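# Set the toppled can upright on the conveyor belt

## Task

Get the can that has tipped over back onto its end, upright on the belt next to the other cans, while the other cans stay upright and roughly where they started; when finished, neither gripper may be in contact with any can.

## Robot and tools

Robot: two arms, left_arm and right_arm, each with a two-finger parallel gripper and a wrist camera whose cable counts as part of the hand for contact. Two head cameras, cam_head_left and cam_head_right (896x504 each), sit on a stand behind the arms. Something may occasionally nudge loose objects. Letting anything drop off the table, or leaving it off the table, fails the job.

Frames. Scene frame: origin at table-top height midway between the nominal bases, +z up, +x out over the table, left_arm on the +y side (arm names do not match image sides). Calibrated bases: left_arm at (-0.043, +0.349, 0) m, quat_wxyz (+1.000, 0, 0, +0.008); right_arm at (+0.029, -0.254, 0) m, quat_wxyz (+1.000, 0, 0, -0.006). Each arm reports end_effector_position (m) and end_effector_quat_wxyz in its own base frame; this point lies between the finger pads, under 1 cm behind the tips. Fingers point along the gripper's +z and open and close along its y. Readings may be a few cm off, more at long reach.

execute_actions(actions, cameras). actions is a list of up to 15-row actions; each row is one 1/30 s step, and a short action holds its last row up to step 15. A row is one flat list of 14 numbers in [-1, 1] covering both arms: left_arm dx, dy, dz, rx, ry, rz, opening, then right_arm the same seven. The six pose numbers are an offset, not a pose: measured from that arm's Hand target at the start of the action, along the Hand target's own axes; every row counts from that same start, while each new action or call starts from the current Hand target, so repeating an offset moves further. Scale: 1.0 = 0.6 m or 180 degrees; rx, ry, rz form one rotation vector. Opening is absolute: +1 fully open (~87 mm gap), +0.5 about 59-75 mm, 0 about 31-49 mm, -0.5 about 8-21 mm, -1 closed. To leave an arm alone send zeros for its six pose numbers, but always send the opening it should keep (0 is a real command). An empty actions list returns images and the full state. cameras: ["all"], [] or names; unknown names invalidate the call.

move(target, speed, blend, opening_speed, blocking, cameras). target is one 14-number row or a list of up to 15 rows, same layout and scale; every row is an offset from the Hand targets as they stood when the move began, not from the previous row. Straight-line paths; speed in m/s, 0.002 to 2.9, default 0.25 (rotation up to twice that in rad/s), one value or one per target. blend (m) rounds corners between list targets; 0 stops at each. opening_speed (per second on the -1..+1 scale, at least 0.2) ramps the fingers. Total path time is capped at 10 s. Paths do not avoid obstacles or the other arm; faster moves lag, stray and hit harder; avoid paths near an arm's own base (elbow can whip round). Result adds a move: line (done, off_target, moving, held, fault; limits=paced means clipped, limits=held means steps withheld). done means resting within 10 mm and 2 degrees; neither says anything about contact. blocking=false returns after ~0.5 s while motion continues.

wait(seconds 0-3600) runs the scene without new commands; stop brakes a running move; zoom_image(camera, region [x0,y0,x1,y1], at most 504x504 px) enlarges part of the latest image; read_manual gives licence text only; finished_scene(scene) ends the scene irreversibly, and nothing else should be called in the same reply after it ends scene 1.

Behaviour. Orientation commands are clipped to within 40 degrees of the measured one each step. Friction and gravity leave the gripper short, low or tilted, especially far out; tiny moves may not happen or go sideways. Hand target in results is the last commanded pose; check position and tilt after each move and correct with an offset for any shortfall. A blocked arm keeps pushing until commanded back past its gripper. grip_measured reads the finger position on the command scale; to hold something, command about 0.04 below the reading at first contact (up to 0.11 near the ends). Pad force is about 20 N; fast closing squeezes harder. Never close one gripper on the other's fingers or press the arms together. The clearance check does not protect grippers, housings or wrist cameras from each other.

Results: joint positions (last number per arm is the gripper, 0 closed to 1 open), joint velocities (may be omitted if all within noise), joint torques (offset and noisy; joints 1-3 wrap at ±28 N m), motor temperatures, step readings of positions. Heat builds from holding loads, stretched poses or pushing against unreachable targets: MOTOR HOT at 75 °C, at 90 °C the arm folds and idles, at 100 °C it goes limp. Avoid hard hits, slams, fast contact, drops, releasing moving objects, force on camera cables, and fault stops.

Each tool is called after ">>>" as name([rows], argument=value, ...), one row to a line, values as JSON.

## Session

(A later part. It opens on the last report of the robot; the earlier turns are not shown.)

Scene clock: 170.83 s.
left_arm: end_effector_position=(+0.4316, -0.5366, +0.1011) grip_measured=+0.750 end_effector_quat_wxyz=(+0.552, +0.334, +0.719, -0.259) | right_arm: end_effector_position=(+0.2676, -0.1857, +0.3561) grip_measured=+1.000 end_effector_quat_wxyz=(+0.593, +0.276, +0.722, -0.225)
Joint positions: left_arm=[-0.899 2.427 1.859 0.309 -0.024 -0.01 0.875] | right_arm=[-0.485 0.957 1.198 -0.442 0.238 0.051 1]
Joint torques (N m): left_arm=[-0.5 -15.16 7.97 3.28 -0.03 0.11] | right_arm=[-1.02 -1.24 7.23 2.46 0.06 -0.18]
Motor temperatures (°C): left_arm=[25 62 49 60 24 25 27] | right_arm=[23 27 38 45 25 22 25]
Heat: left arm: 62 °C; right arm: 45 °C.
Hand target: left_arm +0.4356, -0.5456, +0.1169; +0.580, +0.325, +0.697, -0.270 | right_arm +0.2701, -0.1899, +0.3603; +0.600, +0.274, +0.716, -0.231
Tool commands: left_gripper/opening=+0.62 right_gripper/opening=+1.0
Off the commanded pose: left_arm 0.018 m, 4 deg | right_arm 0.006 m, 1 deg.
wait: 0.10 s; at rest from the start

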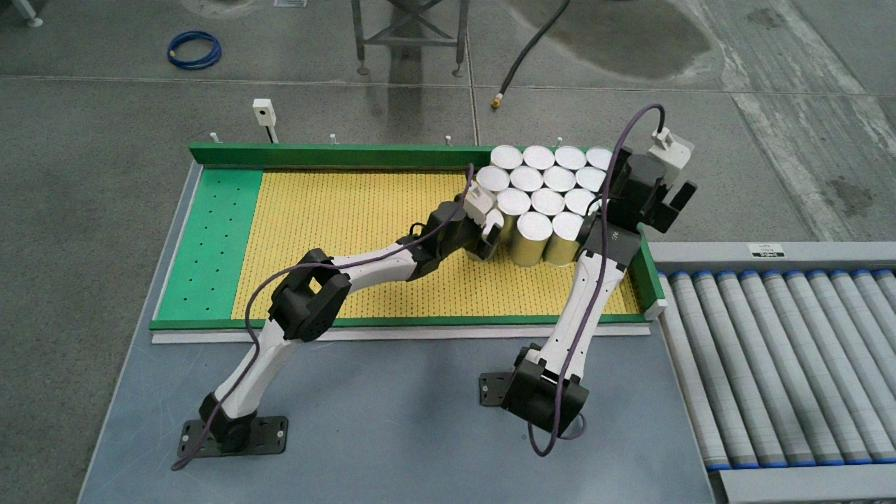

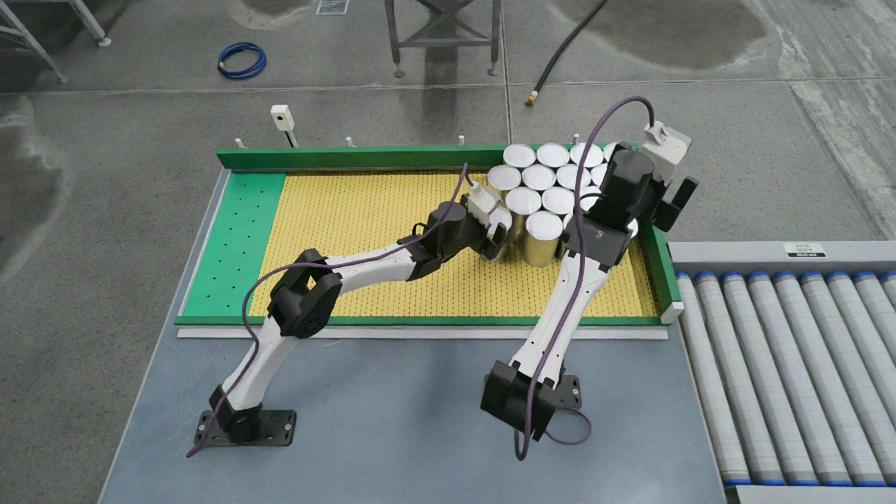

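>>> move(target=[0.006, 0, -0.0328, 0, 0.0139, 0, 0.62, 0,0,0,0,0,0,1.0], speed=0.06, cameras=["all"])

>>> zoom_image(camera="cam_head_right", region=[460, 190, 560, 280])

Scene clock: 205.03 s.
left_arm: end_effector_position=(+0.4284, -0.5325, +0.0989) grip_measured=+0.750 end_effector_quat_wxyz=(+0.558, +0.332, +0.714, -0.262) | right_arm: end_effector_position=(+0.2676, -0.1857, +0.3561) grip_measured=+1.000 end_effector_quat_wxyz=(+0.593, +0.276, +0.722, -0.225)
Joint positions: left_arm=[-0.899 2.408 1.798 0.368 -0.025 -0.01 0.875] | right_arm=[-0.485 0.957 1.198 -0.442 0.238 0.051 1]
Joint torques (N m): left_arm=[-0.57 -19.99 5.6 2.29 -0.03 0.1] | right_arm=[-1.02 -1.24 7.25 2.46 0.07 -0.18]
Motor temperatures (°C): left_arm=[25 63 50 61 24 25 27] | right_arm=[23 26 38 46 25 22 25]
Heat: left arm: 63 °C; right arm: 46 °C.
Hand target: left_arm +0.4227, -0.5303, +0.1170; +0.564, +0.331, +0.709, -0.262 | right_arm +0.2701, -0.1899, +0.3603; +0.600, +0.274, +0.716, -0.231
Off the commanded pose: left_arm 0.019 m, 1 deg | right_arm 0.006 m, 1 deg.
move: off_target (left_arm)

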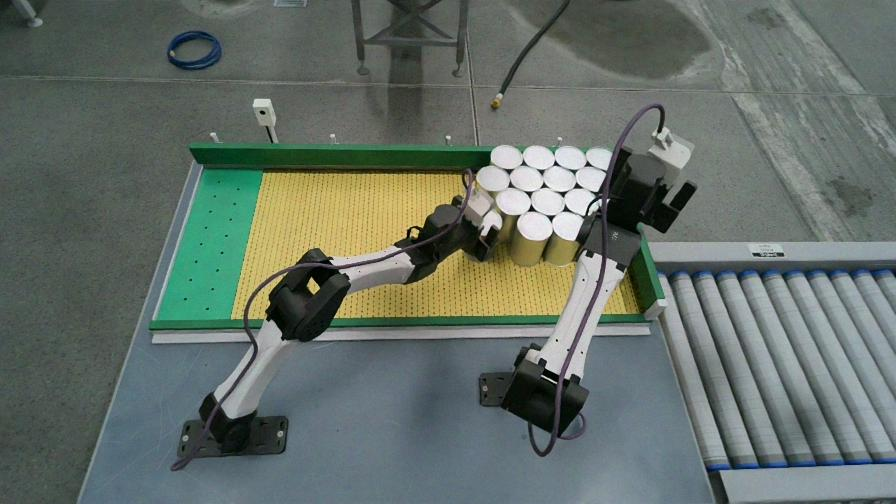

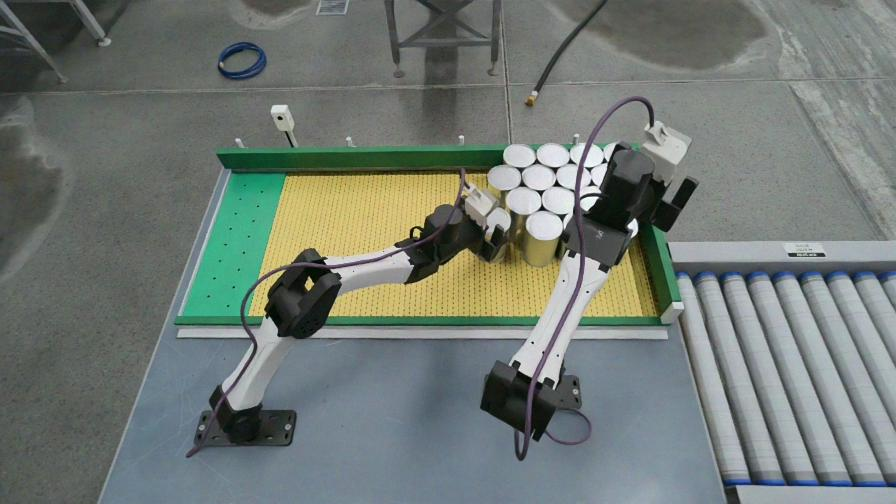

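Scaled by 5.040.

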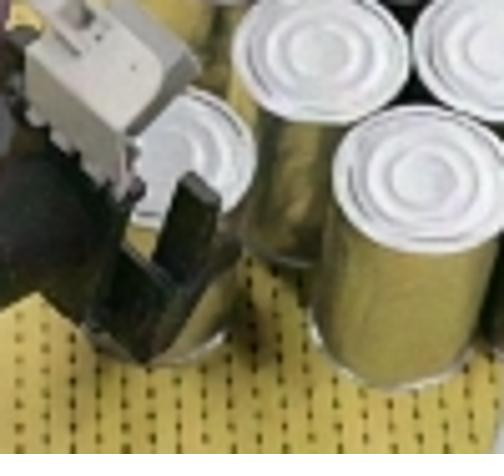

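>>> move(target=[-0.0293, 0, -0.0582, 0, -0.0139, 0, 0.62, 0,0,0,0,0,0,1.0], speed=0.08, cameras=["all"])

>>> zoom_image(camera="cam_head_right", region=[460, 190, 560, 280])

>>> zoom_image(camera="cam_head_left", region=[450, 190, 550, 280])

Scene clock: 215.07 s.
left_arm: end_effector_position=(+0.4056, -0.5049, +0.0994) grip_measured=+0.750 end_effector_quat_wxyz=(+0.549, +0.334, +0.722, -0.257) | right_arm: end_effector_position=(+0.2676, -0.1857, +0.3561) grip_measured=+1.000 end_effector_quat_wxyz=(+0.593, +0.276, +0.722, -0.225)
Joint positions: left_arm=[-0.901 2.274 1.587 0.418 -0.028 -0.012 0.875] | right_arm=[-0.485 0.957 1.198 -0.442 0.238 0.051 1]
Joint torques (N m): left_arm=[-0.62 -20.59 6.35 2.8 -0.02 0.12] | right_arm=[-0.98 -1.24 7.25 2.45 0.07 -0.18]
Motor temperatures (°C): left_arm=[25 73 48 60 24 25 27] | right_arm=[23 26 38 46 25 22 25]
Heat: left arm: 73 °C; right arm: 46 °C.
Hand target: left_arm +0.4033, -0.5074, +0.1421; +0.580, +0.325, +0.697, -0.270 | right_arm +0.2701, -0.1899, +0.3603; +0.600, +0.274, +0.716, -0.231
Off the commanded pose: left_arm 0.043 m, 5 deg | right_arm 0.006 m, 1 deg.
move: off_target (left_arm)

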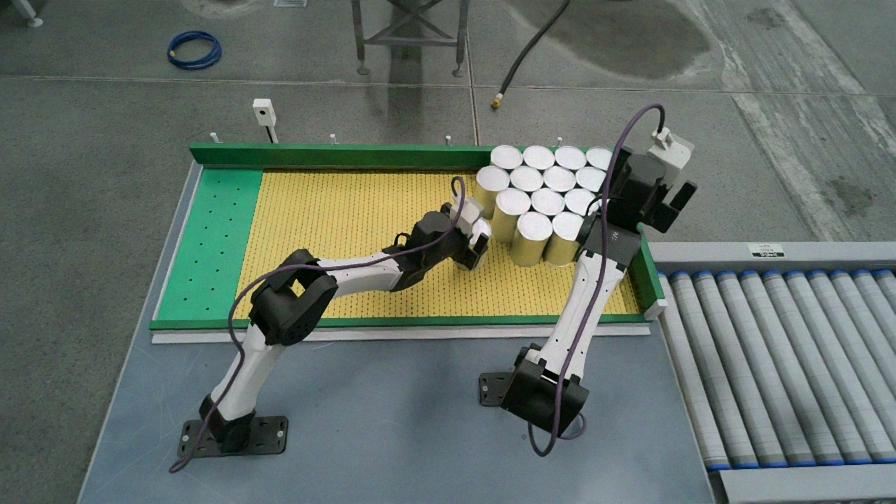

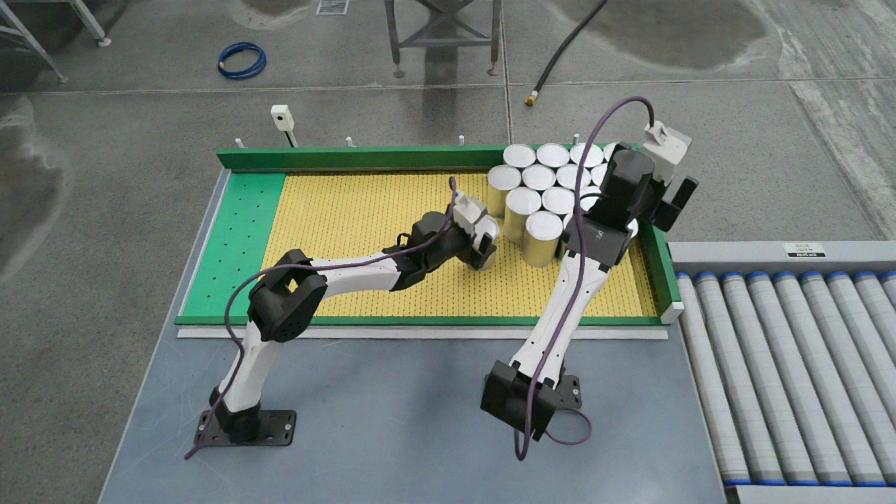

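Scaled by 5.040.

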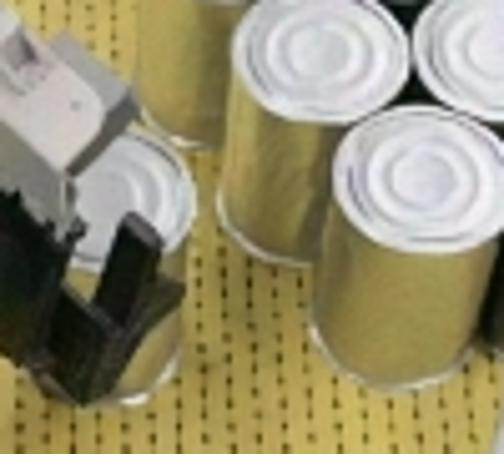

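Scaled by 5.040.

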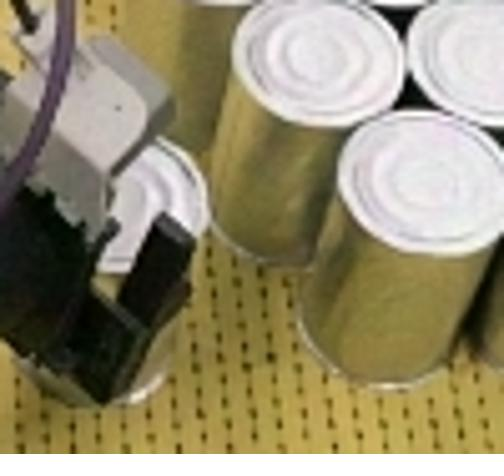

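>>> move(target=[0.0677, -0.0053, 0.0455, 0, 0, 0, 0.62, 0,0,0,0,0,0,1.0], speed=0.08, cameras=["cam_head_right"])

>>> zoom_image(camera="cam_head_right", region=[460, 190, 560, 280])

Scene clock: 230.03 s.
left_arm: end_effector_position=(+0.4124, -0.5166, +0.0985) grip_measured=+0.750 end_effector_quat_wxyz=(+0.576, +0.323, +0.701, -0.269) | right_arm: end_effector_position=(+0.2676, -0.1857, +0.3561) grip_measured=+1.000 end_effector_quat_wxyz=(+0.593, +0.276, +0.722, -0.225)
Joint positions: left_arm=[-0.906 2.328 1.601 0.534 -0.036 -0.013 0.875] | right_arm=[-0.485 0.957 1.198 -0.442 0.238 0.051 1]
Joint torques (N m): left_arm=[-0.62 -12.01 9.72 2.48 0.02 0.11] | right_arm=[-0.99 -1.25 7.24 2.45 0.06 -0.18]
Motor temperatures (°C): left_arm=[25 76 46 61 24 25 27] | right_arm=[23 26 38 46 25 22 25]
Heat: left arm: 76 °C; right arm: 46 °C. Fold the left arm in close to its base, or ease its load, before you think long.
Hand target: left_arm +0.4134, -0.5242, +0.0969; +0.580, +0.325, +0.697, -0.270 | right_arm +0.2701, -0.1899, +0.3603; +0.600, +0.274, +0.716, -0.231
Off the commanded pose: left_arm 0.008 m, 1 deg | right_arm 0.006 m, 1 deg.
MOTOR HOT: joint 2 (shoulder) of the left arm reports 76 °C; the controller's stop level is 90 °C. To cool a motor, set the load down, stop pushing, or move to a pose that needs little force.
move: done

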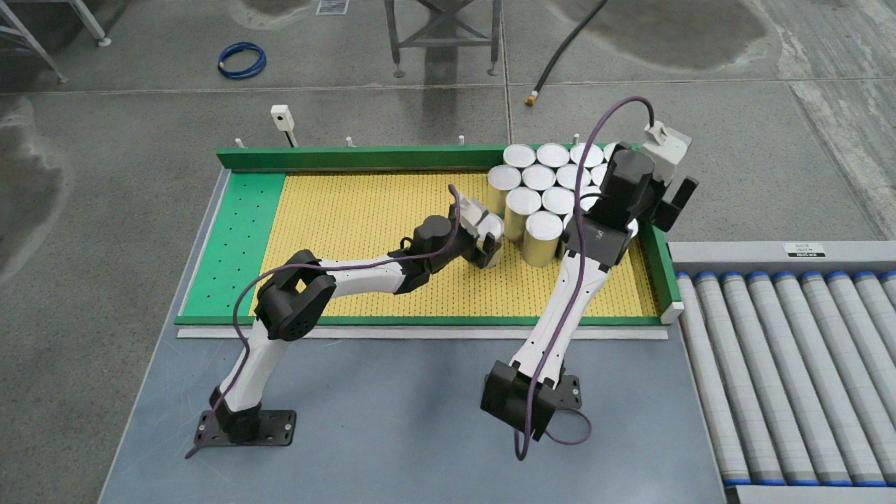

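Scaled by 5.040.

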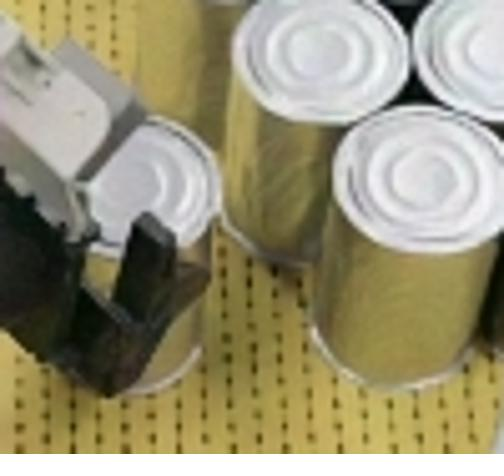

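>>> move(target=[0.0328, 0, 0.0061, 0, 0.0111, 0, 0.62, 0,0,0,0,0,0,1.0], speed=0.05, cameras=["cam_head_right"])

>>> zoom_image(camera="cam_head_right", region=[460, 190, 560, 280])

Scene clock: 235.00 s.
left_arm: end_effector_position=(+0.4152, -0.5202, +0.0977) grip_measured=+0.749 end_effector_quat_wxyz=(+0.582, +0.320, +0.696, -0.273) | right_arm: end_effector_position=(+0.2676, -0.1857, +0.3561) grip_measured=+1.000 end_effector_quat_wxyz=(+0.593, +0.276, +0.722, -0.225)
Joint positions: left_arm=[-0.906 2.348 1.613 0.56 -0.036 -0.013 0.875] | right_arm=[-0.485 0.957 1.198 -0.442 0.238 0.051 1]
Joint torques (N m): left_arm=[-0.59 -11.11 8.9 2.08 0.02 0.11] | right_arm=[-1.02 -1.26 7.24 2.45 0.07 -0.19]
Motor temperatures (°C): left_arm=[25 76 47 60 24 25 27] | right_arm=[23 26 38 47 25 22 25]
Heat: left arm: 76 °C; right arm: 47 °C. Fold the left arm in close to its base, or ease its load, before you think long.
Hand target: left_arm +0.4134, -0.5242, +0.0770; +0.567, +0.330, +0.707, -0.264 | right_arm +0.2701, -0.1899, +0.3603; +0.600, +0.274, +0.716, -0.231
Off the commanded pose: left_arm 0.021 m, 3 deg | right_arm 0.006 m, 1 deg.
MOTOR HOT: still on. Joint 2 (shoulder) of the left arm reports 76 °C.
move: off_target (left_arm)

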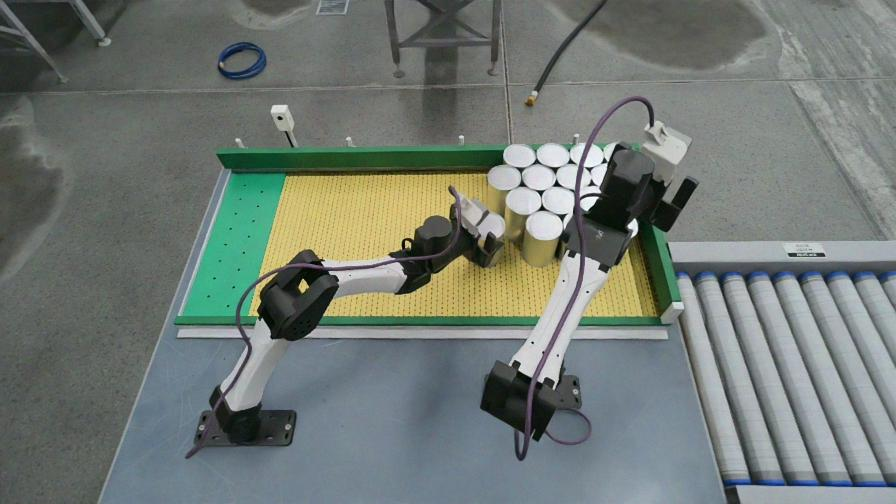

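Scaled by 5.040.

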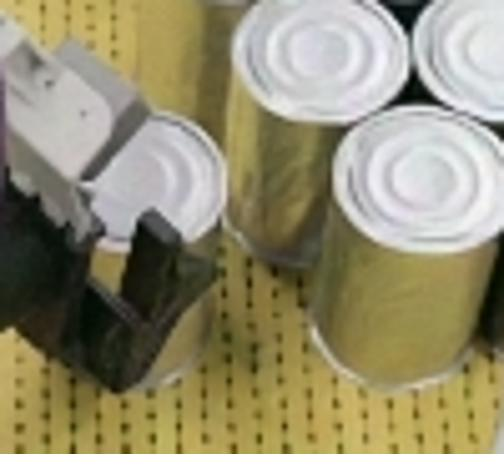

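>>> move([
  [-0.0195,0,-0.0044,0,0,0,0.62,0,0,0,0,0,0,1.0],
  [-0.0195,0,-0.0044,0,0,0,1.0,0,0,0,0,0,0,1.0],
], speed=0.05, opening_speed=0.25, cameras=["all"])

>>> zoom_image(camera="cam_head_right", region=[460, 190, 560, 280])

Scene clock: 263.43 s.
left_arm: end_effector_position=(+0.4131, -0.5176, +0.0857) grip_measured=+1.000 end_effector_quat_wxyz=(+0.562, +0.329, +0.712, -0.262) | right_arm: end_effector_position=(+0.2676, -0.1857, +0.3561) grip_measured=+1.000 end_effector_quat_wxyz=(+0.593, +0.276, +0.722, -0.225)
Joint positions: left_arm=[-0.906 2.352 1.627 0.493 -0.036 -0.013 1] | right_arm=[-0.485 0.957 1.198 -0.442 0.238 0.051 1]
Joint torques (N m): left_arm=[-0.61 -13.46 9.35 2.43 0.02 0.11] | right_arm=[-0.98 -1.25 7.24 2.45 0.07 -0.18]
Motor temperatures (°C): left_arm=[25 65 48 56 24 25 27] | right_arm=[23 26 38 47 25 22 25]
Heat: left arm: 65 °C; right arm: 47 °C.
Hand target: left_arm +0.4134, -0.5242, +0.0889; +0.567, +0.330, +0.707, -0.264 | right_arm +0.2701, -0.1899, +0.3603; +0.600, +0.274, +0.716, -0.231
Off the commanded pose: left_arm 0.007 m, 1 deg | right_arm 0.006 m, 1 deg.
MOTOR HOT: cleared for the motors of the left arm.
move: done

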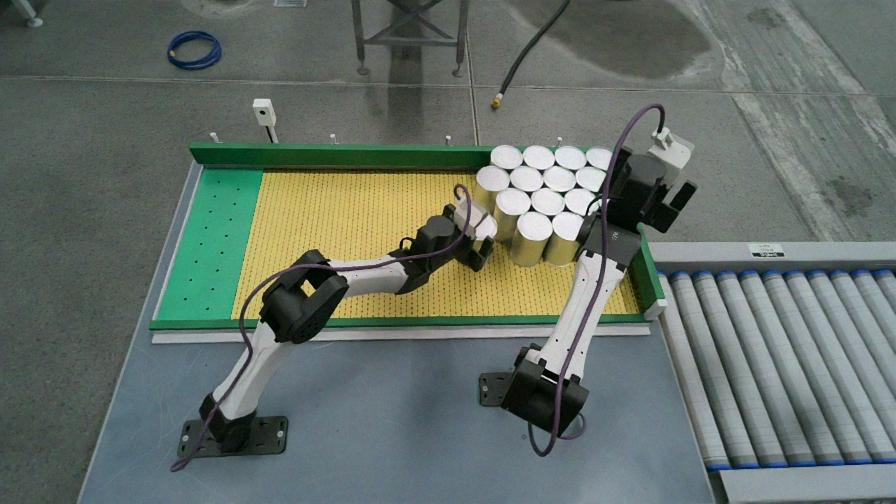

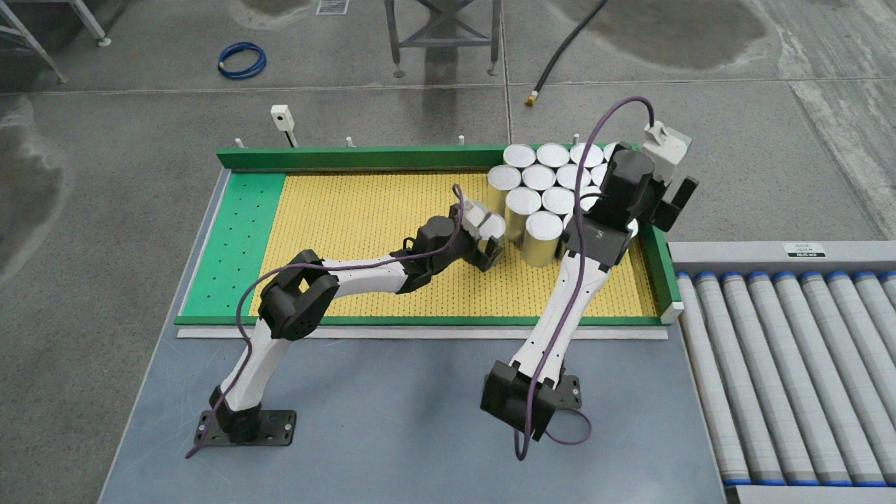

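Scaled by 5.040.

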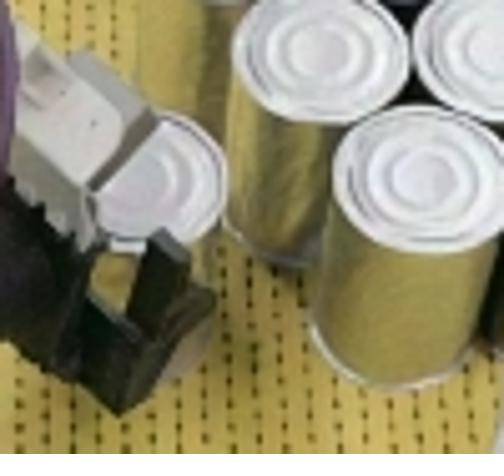

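>>> move(target=[-0.0027,0,-0.2165,0,0,0,1.0,0,0,0,0,0,0,1.0], speed=0.09, cameras=["all"])

>>> zoom_image(camera="cam_head_right", region=[430, 150, 580, 280])

>>> zoom_image(camera="cam_head_left", region=[430, 150, 580, 280])

Scene clock: 270.80 s.
left_arm: end_effector_position=(+0.3348, -0.4273, +0.1012) grip_measured=+1.000 end_effector_quat_wxyz=(+0.553, +0.335, +0.719, -0.257) | right_arm: end_effector_position=(+0.2676, -0.1857, +0.3561) grip_measured=+1.000 end_effector_quat_wxyz=(+0.593, +0.276, +0.722, -0.225)
Joint positions: left_arm=[-0.92 1.932 1.031 0.642 -0.047 -0.013 1] | right_arm=[-0.485 0.957 1.198 -0.442 0.238 0.051 1]
Joint torques (N m): left_arm=[-0.54 -14.17 5.59 2.63 0 0.08] | right_arm=[-0.99 -1.26 7.27 2.45 0.07 -0.19]
Motor temperatures (°C): left_arm=[25 68 48 57 24 25 27] | right_arm=[23 26 38 47 25 22 25]
Heat: left arm: 68 °C; right arm: 47 °C.
Hand target: left_arm +0.3320, -0.4274, +0.1189; +0.568, +0.330, +0.707, -0.264 | right_arm +0.2701, -0.1899, +0.3603; +0.600, +0.274, +0.716, -0.231
Off the commanded pose: left_arm 0.018 m, 2 deg | right_arm 0.006 m, 1 deg.
move: off_target (left_arm)

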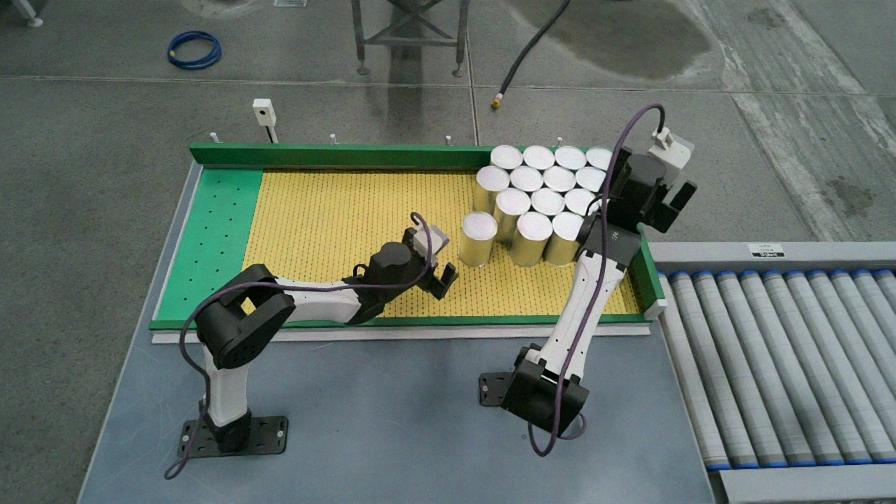

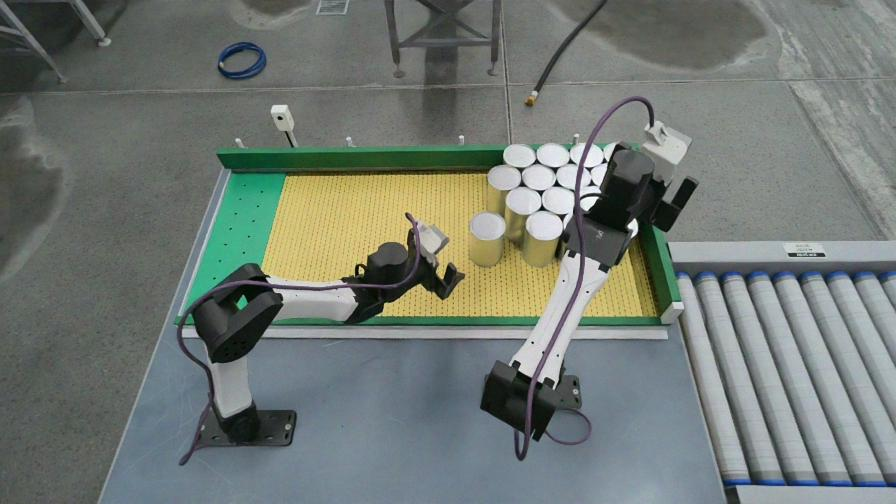

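Scaled by 3.360.

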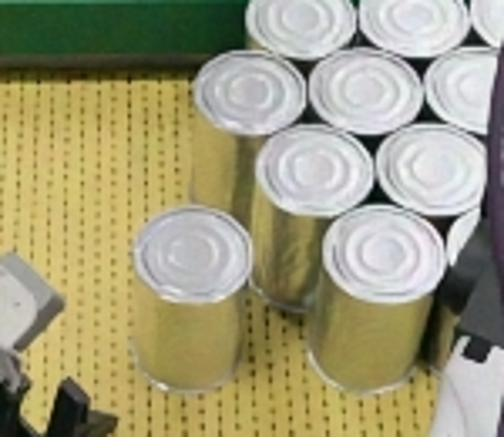

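Scaled by 3.360.

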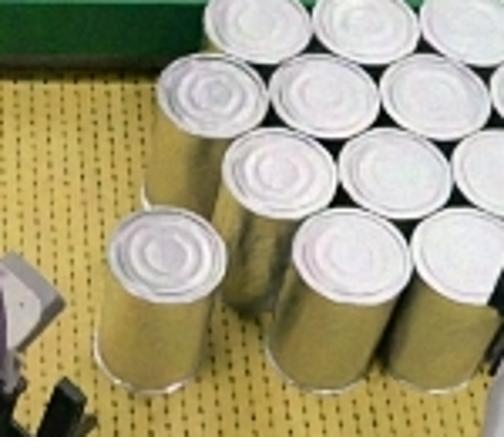

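>>> finished_scene(scene=3)

The scene is finished: the task was done.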